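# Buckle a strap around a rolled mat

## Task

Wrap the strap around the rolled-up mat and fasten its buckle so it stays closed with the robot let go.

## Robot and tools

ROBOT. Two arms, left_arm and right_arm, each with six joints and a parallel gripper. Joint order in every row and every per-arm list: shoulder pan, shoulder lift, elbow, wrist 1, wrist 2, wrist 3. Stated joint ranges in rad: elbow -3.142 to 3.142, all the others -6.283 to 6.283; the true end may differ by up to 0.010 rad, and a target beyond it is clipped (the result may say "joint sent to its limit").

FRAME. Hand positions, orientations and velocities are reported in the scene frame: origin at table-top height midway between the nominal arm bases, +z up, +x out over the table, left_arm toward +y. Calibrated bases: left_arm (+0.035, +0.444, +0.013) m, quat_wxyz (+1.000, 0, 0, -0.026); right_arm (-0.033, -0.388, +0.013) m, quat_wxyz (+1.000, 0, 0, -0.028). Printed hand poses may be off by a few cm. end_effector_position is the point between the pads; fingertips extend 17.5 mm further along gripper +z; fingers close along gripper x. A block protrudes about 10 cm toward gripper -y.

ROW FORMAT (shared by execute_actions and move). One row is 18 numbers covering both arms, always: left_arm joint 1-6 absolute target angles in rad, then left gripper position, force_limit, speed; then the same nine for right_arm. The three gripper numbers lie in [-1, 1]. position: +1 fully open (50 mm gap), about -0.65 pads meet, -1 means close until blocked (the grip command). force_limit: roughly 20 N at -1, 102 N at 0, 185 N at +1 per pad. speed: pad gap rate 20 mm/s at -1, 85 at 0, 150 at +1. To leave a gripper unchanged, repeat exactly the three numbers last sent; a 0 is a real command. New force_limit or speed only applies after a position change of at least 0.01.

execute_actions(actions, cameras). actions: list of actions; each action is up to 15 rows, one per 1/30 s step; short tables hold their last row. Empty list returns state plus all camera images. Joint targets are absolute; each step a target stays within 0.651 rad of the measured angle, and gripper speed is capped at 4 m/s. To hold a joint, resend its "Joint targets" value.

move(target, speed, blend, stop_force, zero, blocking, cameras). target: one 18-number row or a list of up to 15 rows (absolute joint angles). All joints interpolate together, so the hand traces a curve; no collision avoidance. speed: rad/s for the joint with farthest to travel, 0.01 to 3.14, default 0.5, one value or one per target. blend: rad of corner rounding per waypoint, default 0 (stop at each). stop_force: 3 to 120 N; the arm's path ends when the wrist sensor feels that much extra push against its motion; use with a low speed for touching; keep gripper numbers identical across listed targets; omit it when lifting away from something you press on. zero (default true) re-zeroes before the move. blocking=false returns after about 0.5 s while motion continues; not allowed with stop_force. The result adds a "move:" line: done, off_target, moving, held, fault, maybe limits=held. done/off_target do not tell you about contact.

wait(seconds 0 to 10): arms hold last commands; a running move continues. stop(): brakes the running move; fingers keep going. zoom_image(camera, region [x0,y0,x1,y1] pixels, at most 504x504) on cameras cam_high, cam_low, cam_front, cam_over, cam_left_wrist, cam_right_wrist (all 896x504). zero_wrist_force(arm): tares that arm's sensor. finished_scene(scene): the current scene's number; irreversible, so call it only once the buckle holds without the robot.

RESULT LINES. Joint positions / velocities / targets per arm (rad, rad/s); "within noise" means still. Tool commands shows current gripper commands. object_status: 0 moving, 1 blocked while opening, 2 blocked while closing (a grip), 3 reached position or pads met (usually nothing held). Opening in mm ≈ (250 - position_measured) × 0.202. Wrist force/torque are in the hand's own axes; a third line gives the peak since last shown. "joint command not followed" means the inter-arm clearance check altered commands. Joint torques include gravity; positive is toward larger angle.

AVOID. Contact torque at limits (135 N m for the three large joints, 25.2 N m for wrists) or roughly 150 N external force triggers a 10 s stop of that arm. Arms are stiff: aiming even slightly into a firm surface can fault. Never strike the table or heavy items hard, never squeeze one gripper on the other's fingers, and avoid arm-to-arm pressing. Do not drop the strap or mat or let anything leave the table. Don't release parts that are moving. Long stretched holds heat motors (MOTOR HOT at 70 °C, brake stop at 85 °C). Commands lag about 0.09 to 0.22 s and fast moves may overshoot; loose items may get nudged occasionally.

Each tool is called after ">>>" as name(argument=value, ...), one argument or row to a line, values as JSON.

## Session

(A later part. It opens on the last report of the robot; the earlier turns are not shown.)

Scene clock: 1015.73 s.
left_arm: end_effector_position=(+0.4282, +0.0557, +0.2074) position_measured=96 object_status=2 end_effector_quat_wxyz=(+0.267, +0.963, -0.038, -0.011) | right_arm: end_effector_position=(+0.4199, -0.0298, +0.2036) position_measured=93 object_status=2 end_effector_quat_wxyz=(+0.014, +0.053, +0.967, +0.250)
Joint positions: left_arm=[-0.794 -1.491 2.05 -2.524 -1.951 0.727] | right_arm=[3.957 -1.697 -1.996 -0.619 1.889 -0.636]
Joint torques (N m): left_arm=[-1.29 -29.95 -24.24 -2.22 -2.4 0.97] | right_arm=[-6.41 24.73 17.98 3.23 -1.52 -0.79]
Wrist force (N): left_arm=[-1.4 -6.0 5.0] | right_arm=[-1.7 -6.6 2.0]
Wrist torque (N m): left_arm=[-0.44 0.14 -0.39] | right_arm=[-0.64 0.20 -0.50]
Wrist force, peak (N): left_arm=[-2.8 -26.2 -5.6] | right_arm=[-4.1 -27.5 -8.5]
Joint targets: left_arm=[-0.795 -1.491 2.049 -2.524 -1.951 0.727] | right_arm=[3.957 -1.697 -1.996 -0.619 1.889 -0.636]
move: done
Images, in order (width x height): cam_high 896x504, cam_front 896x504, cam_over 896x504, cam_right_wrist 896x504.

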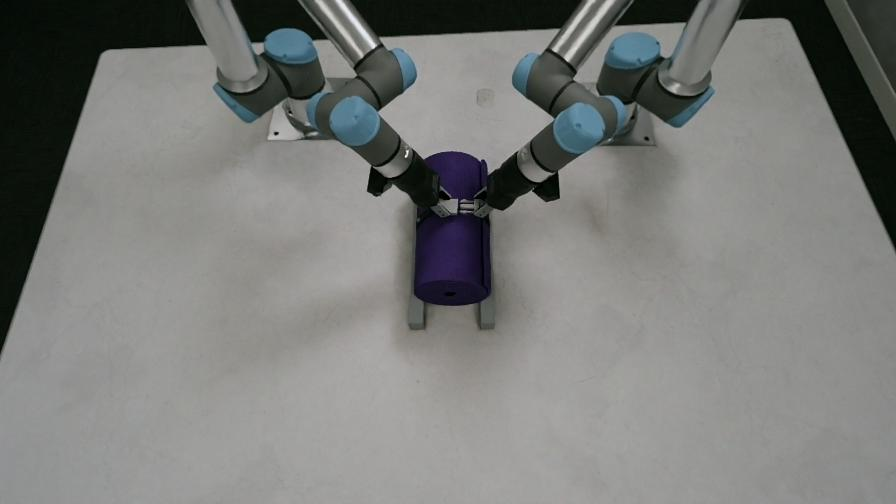

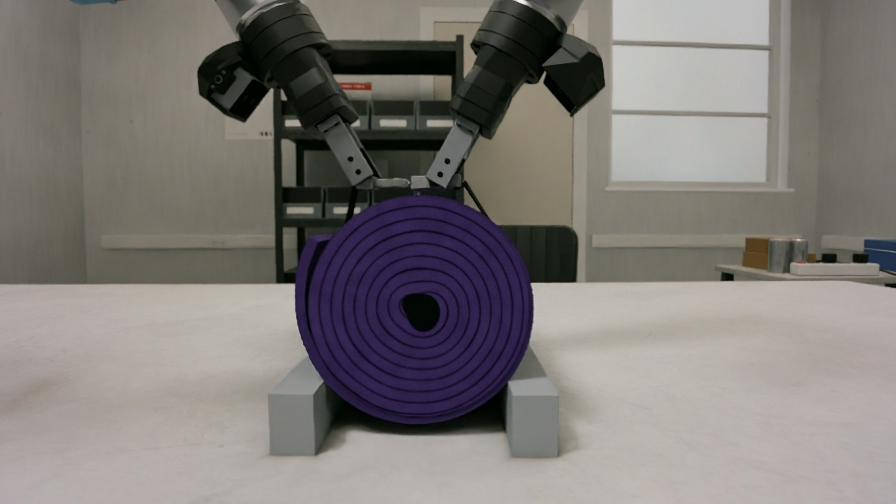

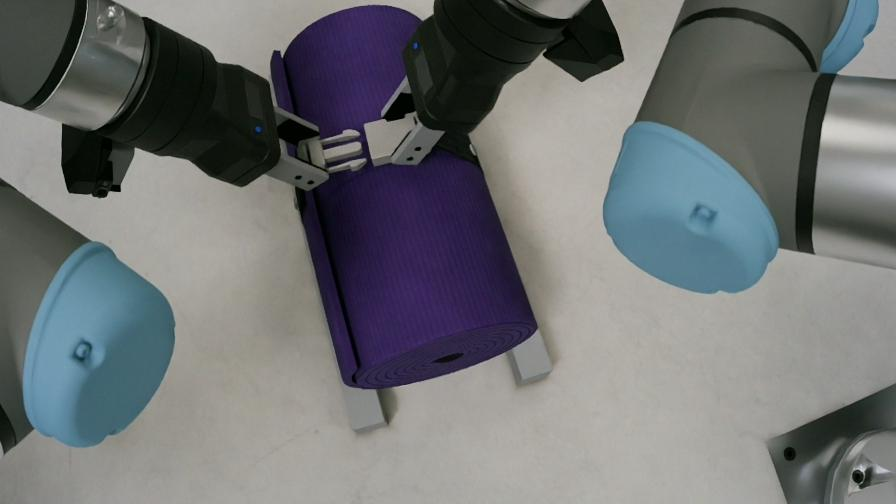

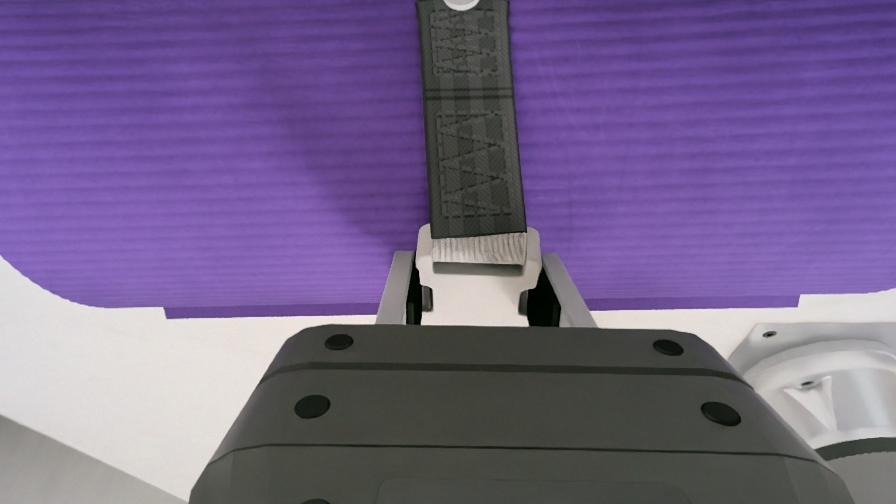

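>>> move(
  target=[-0.7998,-1.4880,2.0441,-2.5237,-1.9489,0.7220,-0.98,0.7,-1,3.9570,-1.6967,-1.9965,-0.6188,1.8892,-0.6364,-0.98,0.7,-1],
  speed=0.05,
)

>>> move(
  target=[-0.8135,-1.4767,2.0330,-2.5291,-1.9435,0.7085,-0.98,0.7,-1,3.9570,-1.6967,-1.9965,-0.6188,1.8892,-0.6364,-0.98,0.7,-1],
  speed=0.02,
  stop_force=15,
)

>>> move(
  target=[
    [-0.7998,-1.4880,2.0441,-2.5237,-1.9489,0.7220,-0.98,0.7,-1,3.9570,-1.6967,-1.9965,-0.6188,1.8892,-0.6364,-0.98,0.7,-1],
    [-0.7998,-1.4863,2.0458,-2.5271,-1.9489,0.7220,-0.98,0.7,-1,3.9570,-1.6967,-1.9965,-0.6188,1.8892,-0.6364,-0.98,0.7,-1],
  ],
  speed=0.05,
)

>>> move(
  target=[-0.8135,-1.4750,2.0347,-2.5325,-1.9435,0.7085,-0.98,0.7,-1,3.9570,-1.6967,-1.9965,-0.6188,1.8892,-0.6364,-0.98,0.7,-1],
  speed=0.02,
  stop_force=15,
)

>>> move(
  target=[
    [-0.7998,-1.4863,2.0458,-2.5271,-1.9489,0.7220,-0.98,0.7,-1,3.9570,-1.6967,-1.9965,-0.6188,1.8892,-0.6364,-0.98,0.7,-1],
    [-0.8013,-1.4889,2.0468,-2.5260,-1.9483,0.7206,-0.98,0.7,-1,3.9570,-1.6967,-1.9965,-0.6188,1.8892,-0.6364,-0.98,0.7,-1],
  ],
  speed=0.05,
)

>>> move(
  target=[-0.8150,-1.4776,2.0357,-2.5314,-1.9429,0.7071,-0.98,0.7,-1,3.9570,-1.6967,-1.9965,-0.6188,1.8892,-0.6364,-0.98,0.7,-1],
  speed=0.02,
  stop_force=15,
  cameras=["cam_front","cam_high","cam_over"],
)

Scene clock: 1063.27 s.
left_arm: end_effector_position=(+0.4280, +0.0521, +0.2082) position_measured=96 object_status=2 end_effector_quat_wxyz=(+0.267, +0.963, -0.038, -0.011) | right_arm: end_effector_position=(+0.4199, -0.0299, +0.2035) position_measured=93 object_status=2 end_effector_quat_wxyz=(+0.014, +0.054, +0.967, +0.250)
Joint positions: left_arm=[-0.8 -1.488 2.044 -2.524 -1.949 0.722] | right_arm=[3.957 -1.697 -1.997 -0.619 1.889 -0.636]
Joint torques (N m): left_arm=[-2.46 -27.45 -25.99 -6.77 0.33 -1.59] | right_arm=[-6.55 26.37 14.49 3.31 -1.51 -0.59]
Wrist force (N): left_arm=[-2.0 -5.7 4.6] | right_arm=[-1.2 -6.3 1.1]
Wrist torque (N m): left_arm=[-0.40 0.16 -0.26] | right_arm=[-0.66 0.21 -0.50]
Wrist force, peak (N): left_arm=[-1.5 -6.2 5.3] | right_arm=[-1.8 -6.9 2.0]
Joint targets: left_arm=[-0.800 -1.488 2.044 -2.524 -1.949 0.722] | right_arm=[3.957 -1.697 -1.996 -0.619 1.889 -0.636]
move: done

Scene clock: 1064.50 s.
left_arm: end_effector_position=(+0.4279, +0.0493, +0.2081) position_measured=96 object_status=2 end_effector_quat_wxyz=(+0.267, +0.963, -0.038, -0.011) | right_arm: end_effector_position=(+0.4199, -0.0299, +0.2035) position_measured=93 object_status=2 end_effector_quat_wxyz=(+0.014, +0.054, +0.967, +0.250)
Joint positions: left_arm=[-0.804 -1.484 2.041 -2.525 -1.947 0.718] | right_arm=[3.957 -1.697 -1.997 -0.619 1.889 -0.636]
Joint torques (N m): left_arm=[4 -38.9 -23.18 -4.19 -5.03 2.41] | right_arm=[14.49 27.15 37.2 7.85 6.13 -0.65]
Wrist force (N): left_arm=[-2.9 -21.0 -3.7] | right_arm=[-2.9 -22.4 -6.6]
Wrist torque (N m): left_arm=[-0.46 0.11 -0.25] | right_arm=[-0.86 0.21 -0.49]
Wrist force, peak (N): left_arm=[-2.5 -26.3 -6.3] | right_arm=[-2.4 -26.8 -9.6]
Joint targets: left_arm=[-0.804 -1.484 2.041 -2.525 -1.947 0.718] | right_arm=[3.957 -1.697 -1.996 -0.619 1.889 -0.636]
move: contact (left_arm)

Scene clock: 1065.43 s.
left_arm: end_effector_position=(+0.4280, +0.0522, +0.2069) position_measured=96 object_status=2 end_effector_quat_wxyz=(+0.267, +0.963, -0.038, -0.011) | right_arm: end_effector_position=(+0.4199, -0.0299, +0.2036) position_measured=93 object_status=2 end_effector_quat_wxyz=(+0.014, +0.053, +0.967, +0.250)
Joint positions: left_arm=[-0.8 -1.486 2.046 -2.527 -1.949 0.722] | right_arm=[3.957 -1.697 -1.996 -0.619 1.889 -0.636]
Joint torques (N m): left_arm=[0.62 -30.67 -27.54 -3.9 -1.88 0.15] | right_arm=[-6.66 27.28 18.82 3.19 -1.61 -0.68]
Wrist force (N): left_arm=[-1.7 -6.1 4.9] | right_arm=[-2.0 -5.7 1.9]
Wrist torque (N m): left_arm=[-0.43 0.18 -0.38] | right_arm=[-0.50 0.25 -0.50]
Wrist force, peak (N): left_arm=[-3.0 -20.8 -4.0] | right_arm=[-2.9 -22.4 -6.6]
Joint targets: left_arm=[-0.800 -1.486 2.046 -2.527 -1.949 0.722] | right_arm=[3.957 -1.697 -1.996 -0.619 1.889 -0.636]
move: done

Scene clock: 1066.67 s.
left_arm: end_effector_position=(+0.4279, +0.0492, +0.2069) position_measured=96 object_status=2 end_effector_quat_wxyz=(+0.267, +0.963, -0.038, -0.011) | right_arm: end_effector_position=(+0.4199, -0.0299, +0.2035) position_measured=93 object_status=2 end_effector_quat_wxyz=(+0.014, +0.054, +0.967, +0.250)
Joint positions: left_arm=[-0.804 -1.483 2.042 -2.529 -1.947 0.718] | right_arm=[3.957 -1.697 -1.997 -0.619 1.889 -0.636]
Joint torques (N m): left_arm=[4.82 -39.1 -22.09 -4.04 -4.93 2.52] | right_arm=[14.69 27.96 35.15 7.85 5.96 -0.65]
Wrist force (N): left_arm=[-3.5 -19.3 -3.7] | right_arm=[-2.7 -19.9 -6.7]
Wrist torque (N m): left_arm=[-0.45 0.14 -0.26] | right_arm=[-0.71 0.19 -0.48]
Wrist force, peak (N): left_arm=[-2.4 -25.4 -5.7] | right_arm=[-2.9 -25.1 -8.5]
Joint targets: left_arm=[-0.804 -1.483 2.042 -2.529 -1.947 0.718] | right_arm=[3.957 -1.697 -1.996 -0.619 1.889 -0.636]
move: contact (left_arm)

Scene clock: 1067.53 s.
left_arm: end_effector_position=(+0.4271, +0.0522, +0.2077) position_measured=96 object_status=2 end_effector_quat_wxyz=(+0.267, +0.963, -0.038, -0.011) | right_arm: end_effector_position=(+0.4199, -0.0298, +0.2036) position_measured=93 object_status=2 end_effector_quat_wxyz=(+0.014, +0.053, +0.967, +0.250)
Joint positions: left_arm=[-0.801 -1.489 2.047 -2.526 -1.948 0.721] | right_arm=[3.957 -1.697 -1.996 -0.619 1.889 -0.636]
Joint torques (N m): left_arm=[-5.04 -27.95 -22 -2.69 0.91 -2.38] | right_arm=[-5.77 28.34 24.54 3.24 -1.63 -0.74]
Wrist force (N): left_arm=[-2.3 -5.1 3.7] | right_arm=[-2.2 -5.4 0.7]
Wrist torque (N m): left_arm=[-0.36 0.17 -0.28] | right_arm=[-0.57 0.42 -0.50]
Wrist force, peak (N): left_arm=[-2.8 -20.2 -2.5] | right_arm=[-3.4 -20.3 -5.3]
Joint targets: left_arm=[-0.801 -1.489 2.047 -2.526 -1.948 0.721] | right_arm=[3.957 -1.697 -1.996 -0.619 1.889 -0.636]
move: done

Scene clock: 1068.77 s.
left_arm: end_effector_position=(+0.4270, +0.0494, +0.2076) position_measured=96 object_status=2 end_effector_quat_wxyz=(+0.267, +0.963, -0.038, -0.011) | right_arm: end_effector_position=(+0.4199, -0.0299, +0.2035) position_measured=93 object_status=2 end_effector_quat_wxyz=(+0.014, +0.054, +0.967, +0.250)
Joint positions: left_arm=[-0.805 -1.485 2.043 -2.527 -1.946 0.716] | right_arm=[3.957 -1.697 -1.996 -0.619 1.889 -0.636]
Joint torques (N m): left_arm=[4.37 -38.85 -21.94 -4.17 -5.06 2.5] | right_arm=[14.54 28.36 20.61 8.02 5.86 -0.65]
Wrist force (N): left_arm=[-2.2 -20.4 -3.0] | right_arm=[-4.0 -21.5 -5.7]
Wrist torque (N m): left_arm=[-0.43 0.14 -0.27] | right_arm=[-0.76 0.41 -0.51]
Wrist force, peak (N): left_arm=[-1.9 -26.0 -6.5] | right_arm=[-3.5 -26.9 -9.1]
Joint targets: left_arm=[-0.805 -1.485 2.043 -2.527 -1.946 0.716] | right_arm=[3.957 -1.697 -1.996 -0.619 1.889 -0.636]
move: contact (left_arm)
Images, in order (width x height): cam_high 896x504, cam_front 896x504, cam_over 896x504.

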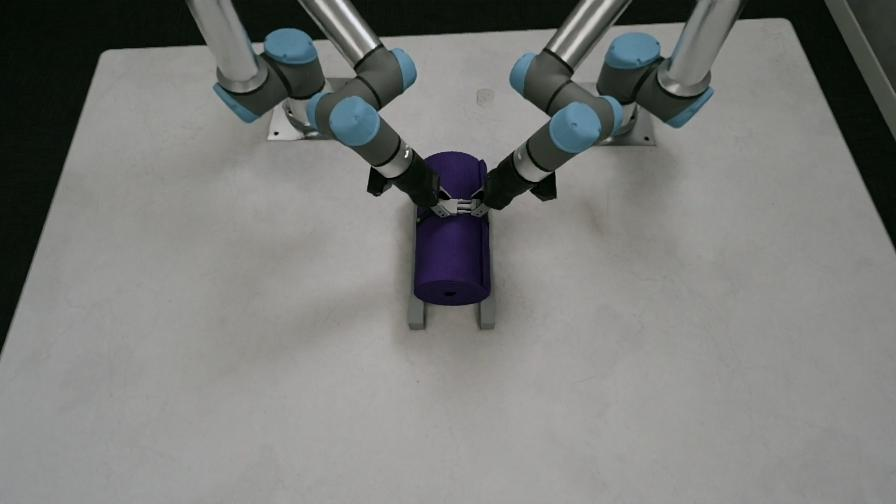

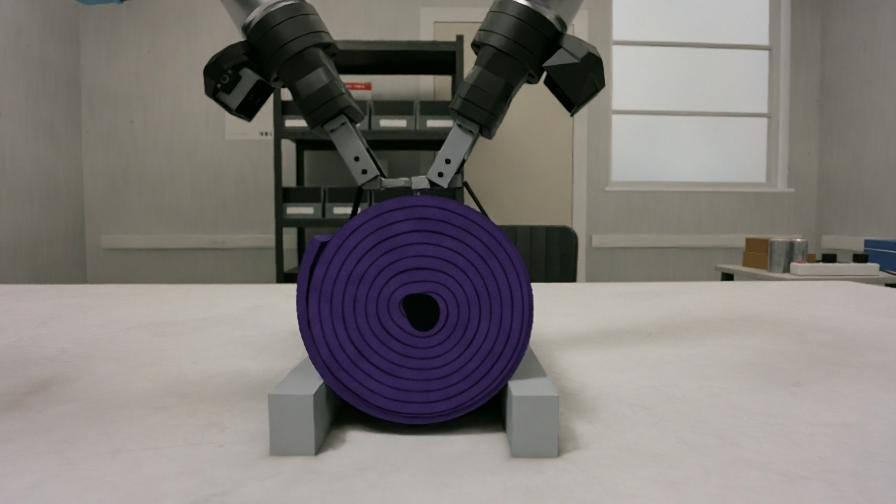

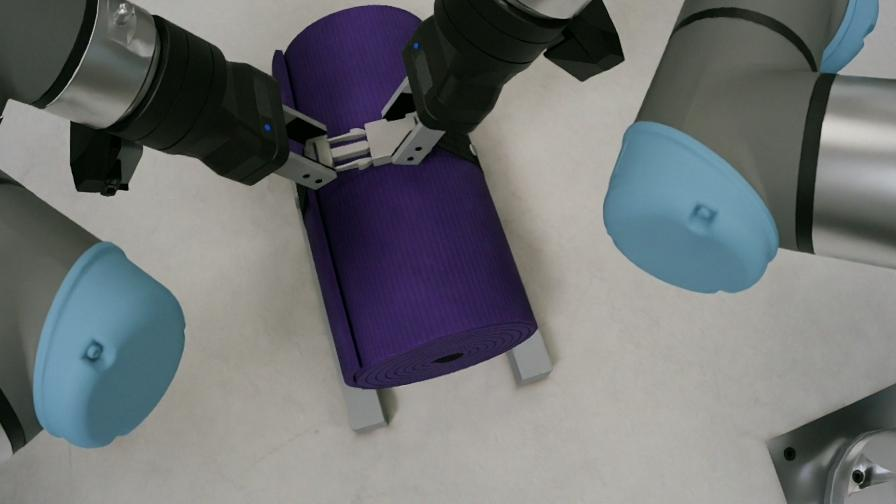

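>>> move(
  target=[
    [-0.8013,-1.4889,2.0468,-2.5260,-1.9483,0.7206,-0.98,0.7,-1,3.9570,-1.6967,-1.9965,-0.6188,1.8892,-0.6364,-0.98,0.7,-1],
    [-0.7970,-1.4842,2.0411,-2.5234,-1.9500,0.7247,-0.98,0.7,-1,3.9570,-1.6967,-1.9965,-0.6188,1.8892,-0.6364,-0.98,0.7,-1],
  ],
  speed=0.05,
)

>>> move(
  target=[-0.8107,-1.4729,2.0300,-2.5288,-1.9446,0.7112,-0.98,0.7,-1,3.9570,-1.6967,-1.9965,-0.6188,1.8892,-0.6364,-0.98,0.7,-1],
  speed=0.02,
  stop_force=15,
)

>>> move(
  target=[
    [-0.7970,-1.4842,2.0411,-2.5234,-1.9500,0.7247,-0.98,0.7,-1,3.9570,-1.6967,-1.9965,-0.6188,1.8892,-0.6364,-0.98,0.7,-1],
    [-0.7957,-1.4828,2.0393,-2.5226,-1.9505,0.7260,-0.98,0.7,-1,3.9570,-1.6967,-1.9965,-0.6188,1.8892,-0.6364,-0.98,0.7,-1],
  ],
  speed=0.05,
)

>>> move(
  target=[-0.8094,-1.4715,2.0282,-2.5280,-1.9451,0.7125,-0.98,0.7,-1,3.9570,-1.6967,-1.9965,-0.6188,1.8892,-0.6364,-0.98,0.7,-1],
  speed=0.02,
  stop_force=15,
)

>>> move(
  target=[
    [-0.7957,-1.4828,2.0393,-2.5226,-1.9505,0.7260,-0.98,0.7,-1,3.9570,-1.6967,-1.9965,-0.6188,1.8892,-0.6364,-0.98,0.7,-1],
    [-0.7970,-1.4849,2.0404,-2.5220,-1.9500,0.7247,-0.98,0.7,-1,3.9570,-1.6967,-1.9965,-0.6188,1.8892,-0.6364,-0.98,0.7,-1],
  ],
  speed=0.05,
)

>>> move(
  target=[-0.8107,-1.4736,2.0293,-2.5274,-1.9446,0.7112,-0.98,0.7,-1,3.9570,-1.6967,-1.9965,-0.6188,1.8892,-0.6364,-0.98,0.7,-1],
  speed=0.02,
  stop_force=15,
  cameras=["cam_front","cam_high","cam_over"],
)

>>> zoom_image(
  camera="cam_over",
  region=[340, 115, 400, 175],
)

>>> zoom_image(
  camera="cam_high",
  region=[440, 190, 490, 220],
)

Scene clock: 1091.33 s.
left_arm: end_effector_position=(+0.4298, +0.0522, +0.2076) position_measured=96 object_status=2 end_effector_quat_wxyz=(+0.267, +0.963, -0.038, -0.011) | right_arm: end_effector_position=(+0.4199, -0.0299, +0.2036) position_measured=93 object_status=2 end_effector_quat_wxyz=(+0.014, +0.053, +0.967, +0.250)
Joint positions: left_arm=[-0.797 -1.484 2.041 -2.523 -1.95 0.725] | right_arm=[3.957 -1.697 -1.997 -0.619 1.889 -0.636]
Joint torques (N m): left_arm=[-8.19 -38.27 -16.91 -4.75 -1.15 -1.95] | right_arm=[-6.75 30.06 20.25 3.59 -1.62 -0.7]
Wrist force (N): left_arm=[-1.6 -5.8 4.6] | right_arm=[-3.0 -4.8 1.4]
Wrist torque (N m): left_arm=[-0.39 0.12 -0.39] | right_arm=[-0.39 0.45 -0.50]
Wrist force, peak (N): left_arm=[-2.1 -20.6 -3.4] | right_arm=[-4.1 -21.9 -5.7]
Joint targets: left_arm=[-0.797 -1.484 2.041 -2.523 -1.950 0.725] | right_arm=[3.957 -1.697 -1.996 -0.619 1.889 -0.636]
move: done

Scene clock: 1092.60 s.
left_arm: end_effector_position=(+0.4296, +0.0492, +0.2076) position_measured=96 object_status=2 end_effector_quat_wxyz=(+0.267, +0.963, -0.038, -0.011) | right_arm: end_effector_position=(+0.4199, -0.0299, +0.2035) position_measured=93 object_status=2 end_effector_quat_wxyz=(+0.014, +0.054, +0.967, +0.250)
Joint positions: left_arm=[-0.802 -1.48 2.037 -2.525 -1.948 0.72] | right_arm=[3.957 -1.697 -1.997 -0.619 1.889 -0.636]
Joint torques (N m): left_arm=[3.66 -38.53 -22.39 -4.27 -5.1 2.48] | right_arm=[14.96 30.26 27.62 8.08 6.17 -0.69]
Wrist force (N): left_arm=[-2.5 -20.7 -3.5] | right_arm=[-4.4 -21.0 -6.0]
Wrist torque (N m): left_arm=[-0.42 0.11 -0.26] | right_arm=[-0.60 0.43 -0.48]
Wrist force, peak (N): left_arm=[-2.0 -26.5 -7.1] | right_arm=[-3.9 -26.2 -9.4]
Joint targets: left_arm=[-0.802 -1.480 2.037 -2.525 -1.948 0.720] | right_arm=[3.957 -1.697 -1.996 -0.619 1.889 -0.636]
move: contact (left_arm)

Scene clock: 1093.47 s.
left_arm: end_effector_position=(+0.4306, +0.0522, +0.2077) position_measured=96 object_status=2 end_effector_quat_wxyz=(+0.267, +0.963, -0.038, -0.011) | right_arm: end_effector_position=(+0.4199, -0.0299, +0.2035) position_measured=93 object_status=2 end_effector_quat_wxyz=(+0.014, +0.053, +0.967, +0.250)
Joint positions: left_arm=[-0.796 -1.483 2.039 -2.523 -1.951 0.726] | right_arm=[3.957 -1.697 -1.997 -0.619 1.889 -0.636]
Joint torques (N m): left_arm=[1.75 -27.69 -25.33 -2.42 -2.59 1.4] | right_arm=[-6.14 30.9 32.74 3.26 -1.58 -0.68]
Wrist force (N): left_arm=[-1.8 -6.2 5.0] | right_arm=[-3.4 -4.6 1.3]
Wrist torque (N m): left_arm=[-0.43 0.17 -0.39] | right_arm=[-0.34 0.49 -0.50]
Wrist force, peak (N): left_arm=[-2.5 -20.4 -3.1] | right_arm=[-4.6 -20.8 -5.6]
Joint targets: left_arm=[-0.796 -1.483 2.039 -2.523 -1.951 0.726] | right_arm=[3.957 -1.697 -1.996 -0.619 1.889 -0.636]
move: done

Scene clock: 1094.73 s.
left_arm: end_effector_position=(+0.4304, +0.0491, +0.2076) position_measured=96 object_status=2 end_effector_quat_wxyz=(+0.267, +0.963, -0.038, -0.011) | right_arm: end_effector_position=(+0.4199, -0.0299, +0.2035) position_measured=93 object_status=2 end_effector_quat_wxyz=(+0.014, +0.054, +0.967, +0.250)
Joint positions: left_arm=[-0.8 -1.479 2.036 -2.524 -1.949 0.721] | right_arm=[3.957 -1.697 -1.997 -0.619 1.889 -0.636]
Joint torques (N m): left_arm=[5.07 -39.18 -21.2 -3.97 -5.01 2.51] | right_arm=[13.94 31.39 32.75 7.97 5.75 -0.67]
Wrist force (N): left_arm=[-2.3 -19.9 -2.5] | right_arm=[-4.4 -19.4 -5.6]
Wrist torque (N m): left_arm=[-0.49 0.15 -0.27] | right_arm=[-0.55 0.47 -0.47]
Wrist force, peak (N): left_arm=[-1.6 -25.7 -6.1] | right_arm=[-3.3 -24.6 -9.8]
Joint targets: left_arm=[-0.800 -1.479 2.036 -2.524 -1.949 0.721] | right_arm=[3.957 -1.697 -1.996 -0.619 1.889 -0.636]
move: contact (left_arm)

Scene clock: 1095.60 s.
left_arm: end_effector_position=(+0.4297, +0.0522, +0.2082) position_measured=96 object_status=2 end_effector_quat_wxyz=(+0.267, +0.963, -0.038, -0.011) | right_arm: end_effector_position=(+0.4199, -0.0299, +0.2036) position_measured=93 object_status=2 end_effector_quat_wxyz=(+0.014, +0.053, +0.967, +0.250)
Joint positions: left_arm=[-0.797 -1.485 2.041 -2.522 -1.95 0.725] | right_arm=[3.957 -1.697 -1.996 -0.619 1.889 -0.636]
Joint torques (N m): left_arm=[-7.08 -29.09 -22.93 -2.38 0.88 -2.33] | right_arm=[-5.38 31.73 30.88 3.14 -1.68 -0.63]
Wrist force (N): left_arm=[-1.3 -6.5 5.1] | right_arm=[-4.3 -4.6 1.3]
Wrist torque (N m): left_arm=[-0.46 0.10 -0.29] | right_arm=[-0.32 0.62 -0.50]
Wrist force, peak (N): left_arm=[-3.1 -19.0 -3.7] | right_arm=[-3.6 -18.8 -6.9]
Joint targets: left_arm=[-0.797 -1.485 2.040 -2.522 -1.950 0.725] | right_arm=[3.957 -1.697 -1.996 -0.619 1.889 -0.636]
move: done

Scene clock: 1096.87 s.
left_arm: end_effector_position=(+0.4295, +0.0492, +0.2081) position_measured=96 object_status=2 end_effector_quat_wxyz=(+0.267, +0.963, -0.038, -0.011) | right_arm: end_effector_position=(+0.4199, -0.0299, +0.2036) position_measured=93 object_status=2 end_effector_quat_wxyz=(+0.014, +0.054, +0.967, +0.250)
Joint positions: left_arm=[-0.802 -1.481 2.037 -2.524 -1.948 0.72] | right_arm=[3.957 -1.697 -1.996 -0.619 1.889 -0.636]
Joint torques (N m): left_arm=[4.1 -39.06 -22.16 -4.34 -5.23 2.5] | right_arm=[14.88 31.79 29.06 8.13 6.19 -0.73]
Wrist force (N): left_arm=[-2.3 -21.6 -3.5] | right_arm=[-5.5 -21.2 -6.7]
Wrist torque (N m): left_arm=[-0.48 0.07 -0.26] | right_arm=[-0.54 0.54 -0.48]
Wrist force, peak (N): left_arm=[-1.6 -27.4 -6.8] | right_arm=[-4.3 -25.9 -10.7]
Joint targets: left_arm=[-0.802 -1.481 2.037 -2.524 -1.948 0.720] | right_arm=[3.957 -1.697 -1.996 -0.619 1.889 -0.636]
move: contact (left_arm)
Images, in order (width x height): cam_high 896x504, cam_front 896x504, cam_over 896x504.

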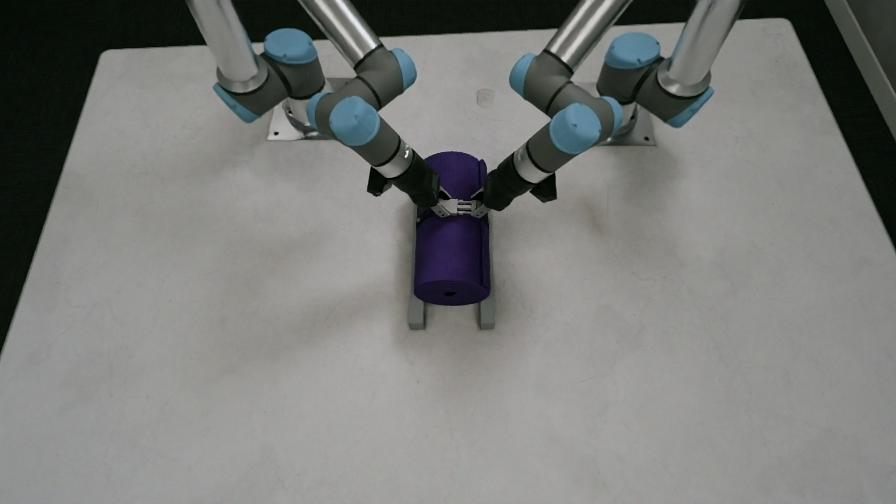

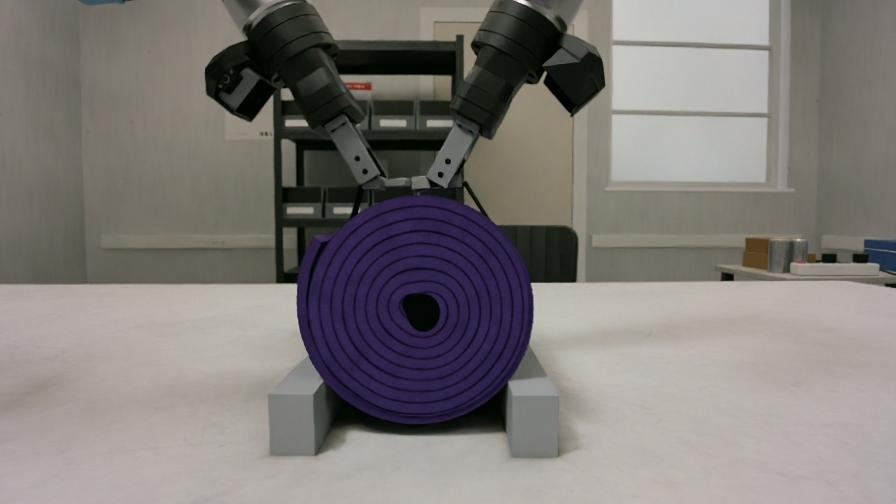

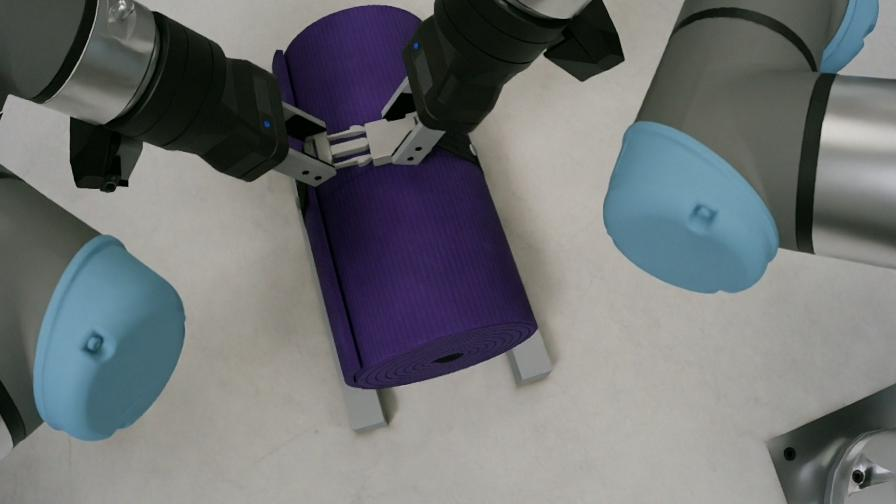

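Scaled by 8.400.

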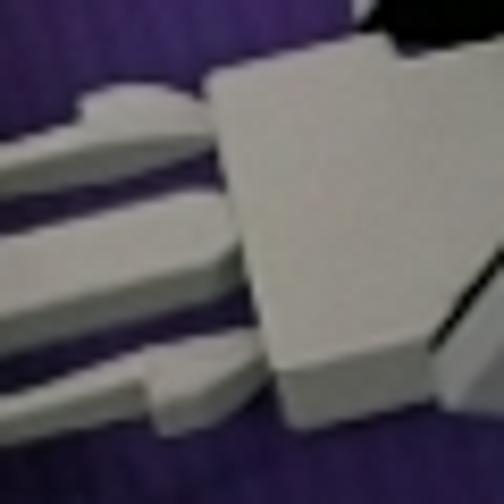

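Scaled by 10.080.

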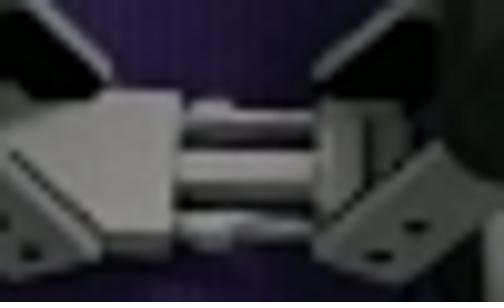

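>>> zoom_image(
  camera="cam_front",
  region=[378, 170, 438, 200],
)

>>> zoom_image(
  camera="cam_front",
  region=[395, 172, 420, 194],
)

Scaled by 8.400.

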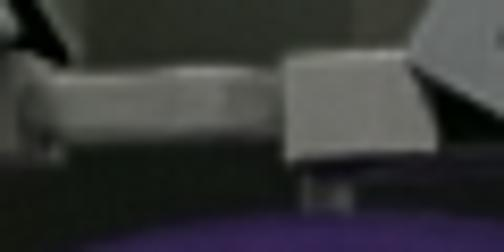

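Scaled by 20.160.

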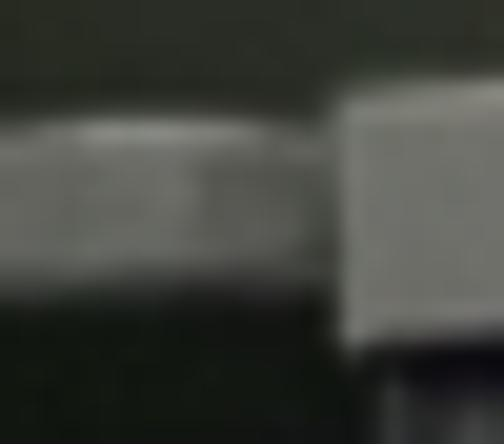

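>>> move(
  target=[
    [-0.7970,-1.4849,2.0404,-2.5220,-1.9500,0.7247,-0.98,0.7,-1,3.9570,-1.6967,-1.9965,-0.6188,1.8892,-0.6364,-0.98,0.7,-1],
    [-0.7988,-1.4847,2.0451,-2.5276,-1.9493,0.7230,-0.98,0.7,-1,3.9570,-1.6967,-1.9965,-0.6188,1.8892,-0.6364,-0.98,0.7,-1],
  ],
  speed=0.05,
)

>>> move(
  target=[-0.8125,-1.4734,2.0340,-2.5330,-1.9439,0.7095,-0.98,0.7,-1,3.9570,-1.6967,-1.9965,-0.6188,1.8892,-0.6364,-0.98,0.7,-1],
  speed=0.02,
  stop_force=10,
)

>>> move(
  target=[
    [-0.7988,-1.4847,2.0451,-2.5276,-1.9493,0.7230,-0.98,0.7,-1,3.9570,-1.6967,-1.9965,-0.6188,1.8892,-0.6364,-0.98,0.7,-1],
    [-0.7988,-1.4840,2.0458,-2.5290,-1.9493,0.7230,-0.98,0.7,-1,3.9570,-1.6967,-1.9965,-0.6188,1.8892,-0.6364,-0.98,0.7,-1],
  ],
  speed=0.05,
)

>>> move(
  target=[-0.8125,-1.4727,2.0347,-2.5344,-1.9439,0.7095,-0.98,0.7,-1,3.9570,-1.6967,-1.9965,-0.6188,1.8892,-0.6364,-0.98,0.7,-1],
  speed=0.02,
  stop_force=10,
)

>>> move(
  target=[
    [-0.7988,-1.4840,2.0458,-2.5290,-1.9493,0.7230,-0.98,0.7,-1,3.9570,-1.6967,-1.9965,-0.6188,1.8892,-0.6364,-0.98,0.7,-1],
    [-0.7988,-1.4833,2.0465,-2.5304,-1.9493,0.7230,-0.98,0.7,-1,3.9570,-1.6967,-1.9965,-0.6188,1.8892,-0.6364,-0.98,0.7,-1],
  ],
  speed=0.05,
  cameras=["cam_front","cam_high","cam_over","cam_low"],
)

>>> zoom_image(
  camera="cam_front",
  region=[378, 170, 438, 200],
)

>>> zoom_image(
  camera="cam_low",
  region=[515, 165, 575, 195],
)

>>> move(
  target=[-0.8125,-1.4720,2.0354,-2.5358,-1.9439,0.7095,-0.98,0.7,-1,3.9570,-1.6967,-1.9965,-0.6188,1.8892,-0.6364,-0.98,0.7,-1],
  speed=0.02,
  stop_force=10,
)

Scene clock: 1144.17 s.
left_arm: end_effector_position=(+0.4286, +0.0522, +0.2066) position_measured=96 object_status=2 end_effector_quat_wxyz=(+0.267, +0.963, -0.038, -0.011) | right_arm: end_effector_position=(+0.4199, -0.0299, +0.2036) position_measured=93 object_status=2 end_effector_quat_wxyz=(+0.014, +0.053, +0.967, +0.250)
Joint positions: left_arm=[-0.799 -1.485 2.045 -2.528 -1.949 0.723] | right_arm=[3.957 -1.697 -1.996 -0.619 1.889 -0.636]
Joint torques (N m): left_arm=[-4.88 -23.03 -31.34 -2.38 0.72 -1.6] | right_arm=[-6.21 33.59 20.95 3.26 -1.65 -0.65]
Wrist force (N): left_arm=[-1.1 -6.5 4.7] | right_arm=[-4.2 -5.0 1.2]
Wrist torque (N m): left_arm=[-0.51 0.10 -0.26] | right_arm=[-0.39 0.60 -0.50]
Wrist force, peak (N): left_arm=[-2.5 -21.8 -3.5] | right_arm=[-5.9 -21.1 -6.7]
Joint targets: left_arm=[-0.799 -1.485 2.045 -2.528 -1.949 0.723] | right_arm=[3.957 -1.697 -1.996 -0.619 1.889 -0.636]
move: done

Scene clock: 1145.77 s.
left_arm: end_effector_position=(+0.4282, +0.0451, +0.2065) position_measured=96 object_status=2 end_effector_quat_wxyz=(+0.267, +0.963, -0.038, -0.011) | right_arm: end_effector_position=(+0.4199, -0.0299, +0.2035) position_measured=93 object_status=2 end_effector_quat_wxyz=(+0.014, +0.054, +0.967, +0.250)
Joint positions: left_arm=[-0.81 -1.476 2.036 -2.532 -1.945 0.712] | right_arm=[3.957 -1.697 -1.996 -0.619 1.889 -0.636]
Joint torques (N m): left_arm=[8.38 -39.77 -18.95 -2.47 -3.3 2.68] | right_arm=[8.18 33.78 18.88 5.98 3.97 -0.58]
Wrist force (N): left_arm=[-0.2 -10.1 3.1] | right_arm=[-2.6 -8.0 -1.6]
Wrist torque (N m): left_arm=[-0.50 -0.11 -0.46] | right_arm=[-0.48 0.40 -0.67]
Wrist force, peak (N): left_arm=[0.2 -17.9 -1.3] | right_arm=[-2.5 -16.8 -6.1]
Joint targets: left_arm=[-0.810 -1.476 2.036 -2.532 -1.945 0.712] | right_arm=[3.957 -1.697 -1.996 -0.619 1.889 -0.636]
move: contact (left_arm)

Scene clock: 1146.63 s.
left_arm: end_effector_position=(+0.4287, +0.0522, +0.2061) position_measured=96 object_status=2 end_effector_quat_wxyz=(+0.267, +0.963, -0.038, -0.011) | right_arm: end_effector_position=(+0.4199, -0.0299, +0.2035) position_measured=93 object_status=2 end_effector_quat_wxyz=(+0.014, +0.053, +0.967, +0.250)
Joint positions: left_arm=[-0.799 -1.484 2.046 -2.529 -1.949 0.723] | right_arm=[3.957 -1.697 -1.996 -0.619 1.889 -0.636]
Joint torques (N m): left_arm=[-6.69 -24.12 -18.99 -6.76 -1.08 -2.14] | right_arm=[-5.02 34.56 18.22 3.2 -1.52 -0.63]
Wrist force (N): left_arm=[-1.5 -6.2 4.4] | right_arm=[-3.8 -4.9 0.8]
Wrist torque (N m): left_arm=[-0.49 0.12 -0.39] | right_arm=[-0.41 0.57 -0.50]
Wrist force, peak (N): left_arm=[0.1 -9.3 4.3] | right_arm=[-2.4 -7.6 -2.1]
Joint targets: left_arm=[-0.799 -1.484 2.046 -2.529 -1.949 0.723] | right_arm=[3.957 -1.697 -1.996 -0.619 1.889 -0.636]
move: done

Scene clock: 1148.23 s.
left_arm: end_effector_position=(+0.4282, +0.0451, +0.2060) position_measured=96 object_status=2 end_effector_quat_wxyz=(+0.267, +0.963, -0.038, -0.011) | right_arm: end_effector_position=(+0.4199, -0.0299, +0.2035) position_measured=93 object_status=2 end_effector_quat_wxyz=(+0.014, +0.054, +0.967, +0.250)
Joint positions: left_arm=[-0.81 -1.475 2.037 -2.533 -1.945 0.712] | right_arm=[3.957 -1.697 -1.997 -0.619 1.889 -0.636]
Joint torques (N m): left_arm=[8.08 -38.48 -17.52 -1.9 -3.29 2.63] | right_arm=[8.27 35.17 27.73 6.51 4.29 -0.57]
Wrist force (N): left_arm=[-0.9 -8.5 1.0] | right_arm=[-2.4 -9.0 -0.5]
Wrist torque (N m): left_arm=[-0.53 -0.08 -0.45] | right_arm=[-0.47 0.39 -0.68]
Wrist force, peak (N): left_arm=[0.1 -17.0 -2.5] | right_arm=[-3.1 -18.4 -3.4]
Joint targets: left_arm=[-0.810 -1.475 2.037 -2.533 -1.945 0.712] | right_arm=[3.957 -1.697 -1.996 -0.619 1.889 -0.636]
move: contact (left_arm)

Scene clock: 1149.10 s.
left_arm: end_effector_position=(+0.4287, +0.0522, +0.2056) position_measured=96 object_status=2 end_effector_quat_wxyz=(+0.267, +0.963, -0.038, -0.011) | right_arm: end_effector_position=(+0.4199, -0.0299, +0.2035) position_measured=93 object_status=2 end_effector_quat_wxyz=(+0.014, +0.053, +0.967, +0.250)
Joint positions: left_arm=[-0.799 -1.483 2.047 -2.53 -1.949 0.723] | right_arm=[3.957 -1.697 -1.997 -0.619 1.889 -0.636]
Joint torques (N m): left_arm=[-7.3 -23.76 -18.07 -6.7 -1.06 -2.02] | right_arm=[-6.03 35.19 32.09 3.14 -1.63 -0.66]
Wrist force (N): left_arm=[-1.8 -5.7 3.6] | right_arm=[-3.3 -4.9 0.7]
Wrist torque (N m): left_arm=[-0.49 0.11 -0.38] | right_arm=[-0.45 0.54 -0.50]
Wrist force, peak (N): left_arm=[-0.6 -8.9 1.4] | right_arm=[-2.7 -9.1 0.2]
Joint targets: left_arm=[-0.799 -1.483 2.047 -2.530 -1.949 0.723] | right_arm=[3.957 -1.697 -1.996 -0.619 1.889 -0.636]
move: done
Images, in order (width x height): cam_high 896x504, cam_low 896x504, cam_front 896x504, cam_over 896x504.

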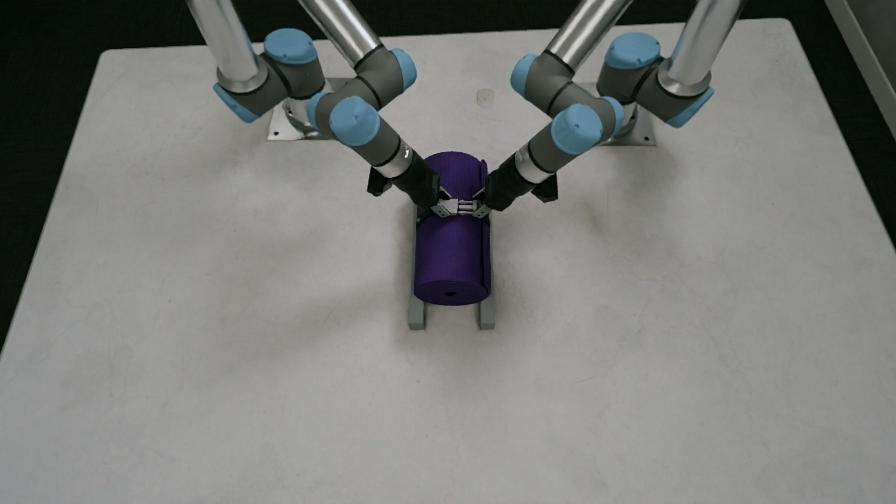

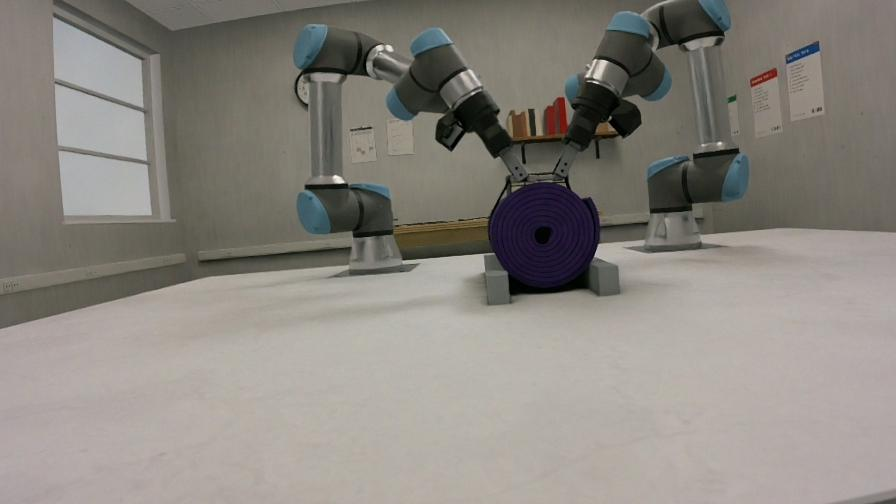

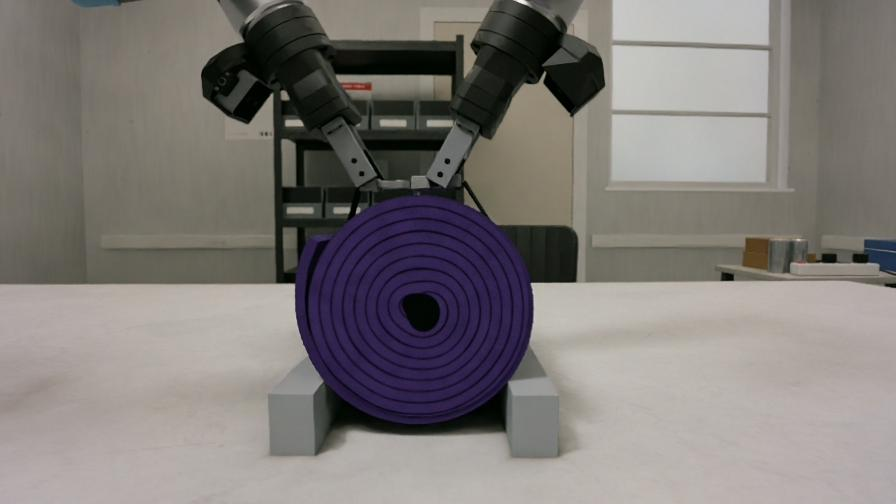

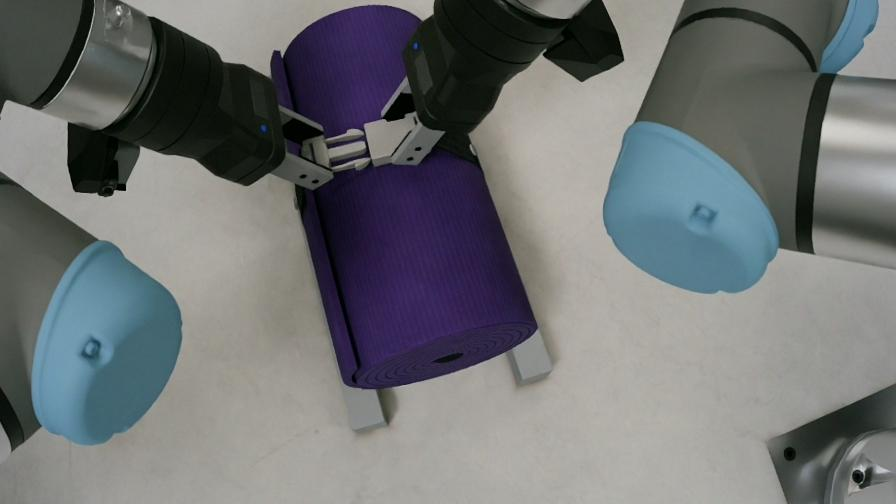

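Scaled by 8.400.

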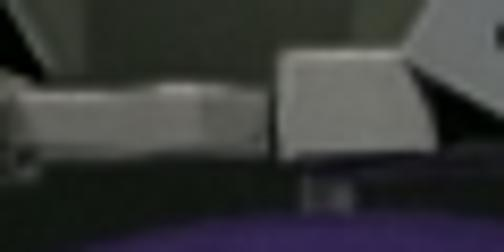

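Scaled by 8.400.

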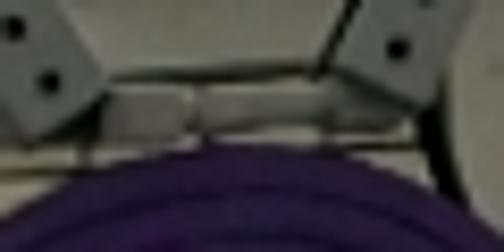

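Scene clock: 1150.37 s.
left_arm: end_effector_position=(+0.4284, +0.0490, +0.2055) position_measured=96 object_status=2 end_effector_quat_wxyz=(+0.267, +0.963, -0.038, -0.011) | right_arm: end_effector_position=(+0.4199, -0.0299, +0.2035) position_measured=93 object_status=2 end_effector_quat_wxyz=(+0.014, +0.054, +0.967, +0.250)
Joint positions: left_arm=[-0.804 -1.479 2.043 -2.532 -1.947 0.718] | right_arm=[3.957 -1.697 -1.997 -0.619 1.889 -0.636]
Joint torques (N m): left_arm=[6.17 -38.34 -18.69 -3.16 -4.47 2.51] | right_arm=[12.42 35.97 32.74 7.63 5.32 -0.59]
Wrist force (N): left_arm=[-1.9 -15.5 -2.3] | right_arm=[-3.9 -16.6 -3.8]
Wrist torque (N m): left_arm=[-0.46 0.11 -0.29] | right_arm=[-0.52 0.55 -0.51]
Wrist force, peak (N): left_arm=[-1.6 -20.3 -5.3] | right_arm=[-4.0 -22.0 -5.0]
Joint targets: left_arm=[-0.804 -1.479 2.043 -2.532 -1.947 0.718] | right_arm=[3.957 -1.697 -1.996 -0.619 1.889 -0.636]
move: contact (left_arm)

>>> move(
  target=[
    [-0.7988,-1.4833,2.0465,-2.5304,-1.9493,0.7230,-0.98,0.7,-1,3.9570,-1.6967,-1.9965,-0.6188,1.8892,-0.6364,-0.98,0.7,-1],
    [-0.7988,-1.4844,2.0454,-2.5282,-1.9493,0.7230,-0.98,0.7,-1,3.9570,-1.6967,-1.9965,-0.6188,1.8892,-0.6364,-0.98,0.7,-1],
  ],
  speed=0.05,
)

>>> move(
  target=[
    [-0.8125,-1.4731,2.0343,-2.5336,-1.9439,0.7095,-0.98,0.7,-1,3.9570,-1.6967,-1.9965,-0.6188,1.8892,-0.6364,-0.98,0.7,-1],
    [-0.8381,-1.4516,2.0125,-2.5423,-1.9338,0.6843,-0.98,0.7,-1,3.9570,-1.6967,-1.9965,-0.6188,1.8892,-0.6364,-0.98,0.7,-1],
  ],
  speed=0.02,
  stop_force=25,
  blend=[0.004,0],
  cameras=["cam_front","cam_high","cam_over"],
)

>>> zoom_image(
  camera="cam_front",
  region=[378, 170, 438, 200],
)

>>> zoom_image(
  camera="cam_over",
  region=[340, 115, 400, 175],
)

>>> zoom_image(
  camera="cam_high",
  region=[440, 190, 490, 220],
)

Scene clock: 1161.30 s.
left_arm: end_effector_position=(+0.4286, +0.0522, +0.2064) position_measured=96 object_status=2 end_effector_quat_wxyz=(+0.267, +0.963, -0.038, -0.011) | right_arm: end_effector_position=(+0.4199, -0.0299, +0.2036) position_measured=93 object_status=2 end_effector_quat_wxyz=(+0.014, +0.053, +0.967, +0.250)
Joint positions: left_arm=[-0.799 -1.485 2.045 -2.528 -1.949 0.723] | right_arm=[3.957 -1.697 -1.996 -0.619 1.889 -0.636]
Joint torques (N m): left_arm=[0.52 -31.37 -28.77 -3.7 -2 0.29] | right_arm=[-3.78 37.21 25.98 5.4 -1.4 -0.71]
Wrist force (N): left_arm=[-1.0 -6.7 4.7] | right_arm=[-3.1 -5.5 1.1]
Wrist torque (N m): left_arm=[-0.54 0.07 -0.38] | right_arm=[-0.48 0.44 -0.50]
Wrist force, peak (N): left_arm=[-1.6 -16.3 -1.6] | right_arm=[-4.5 -17.3 -2.9]
Joint targets: left_arm=[-0.799 -1.484 2.045 -2.528 -1.949 0.723] | right_arm=[3.957 -1.697 -1.996 -0.619 1.889 -0.636]
move: done

Scene clock: 1163.10 s.
left_arm: end_effector_position=(+0.4280, +0.0424, +0.2063) position_measured=96 object_status=2 end_effector_quat_wxyz=(+0.267, +0.963, -0.038, -0.011) | right_arm: end_effector_position=(+0.4199, -0.0299, +0.2035) position_measured=93 object_status=2 end_effector_quat_wxyz=(+0.014, +0.054, +0.967, +0.250)
Joint positions: left_arm=[-0.814 -1.472 2.033 -2.534 -1.943 0.708] | right_arm=[3.957 -1.697 -1.997 -0.619 1.889 -0.636]
Joint torques (N m): left_arm=[3.89 -39.22 -20.7 -3.8 -4.42 2.61] | right_arm=[12.99 37.57 32.65 7.48 5.92 -0.64]
Wrist force (N): left_arm=[-0.7 -18.8 -3.2] | right_arm=[-2.5 -19.1 -5.3]
Wrist torque (N m): left_arm=[-0.52 -0.29 -0.56] | right_arm=[-0.62 0.05 -0.73]
Wrist force, peak (N): left_arm=[-0.5 -27.8 -8.9] | right_arm=[-2.5 -28.1 -9.8]
Joint targets: left_arm=[-0.814 -1.472 2.033 -2.534 -1.943 0.708] | right_arm=[3.957 -1.697 -1.996 -0.619 1.889 -0.636]
move: contact (left_arm); path passed 0 of 2 targets; left_arm: the shoulder pan is farthest, 0.025 rad from its target
Images, in order (width x height): cam_high 896x504, cam_front 896x504, cam_over 896x504.

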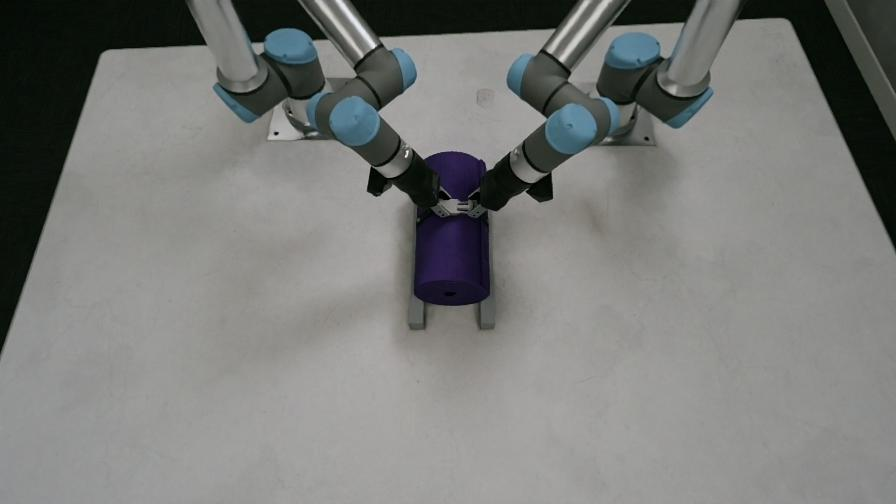

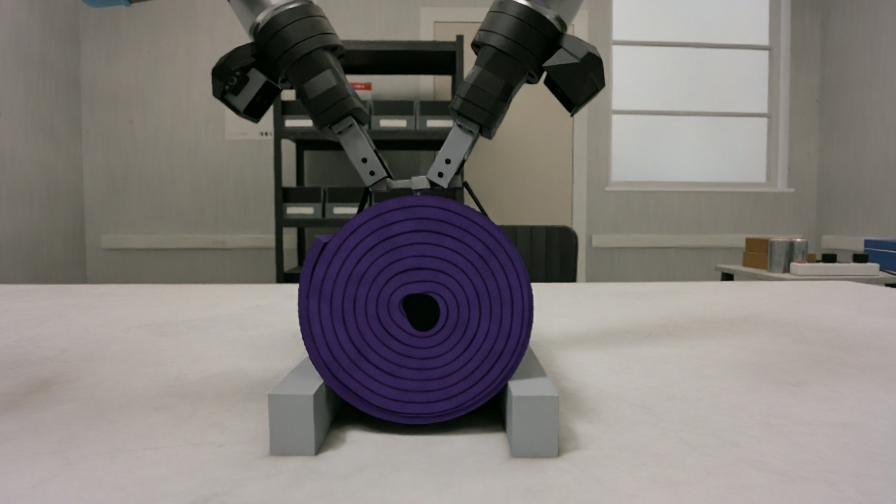

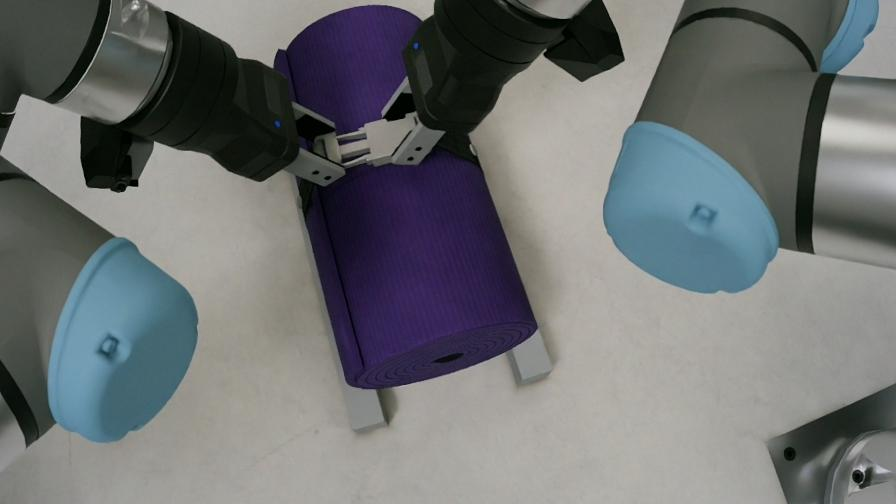

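Scaled by 8.400.

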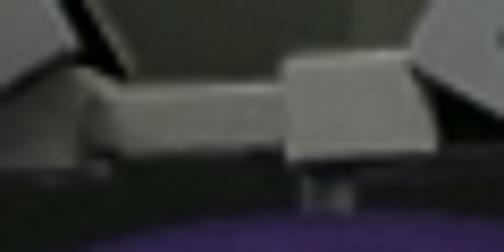

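Scaled by 8.400.

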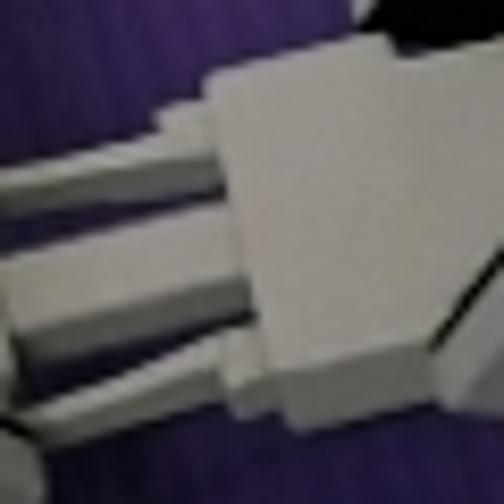

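Scaled by 10.080.

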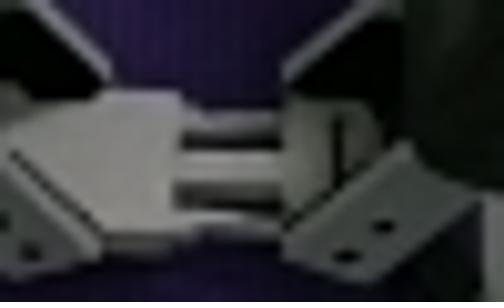

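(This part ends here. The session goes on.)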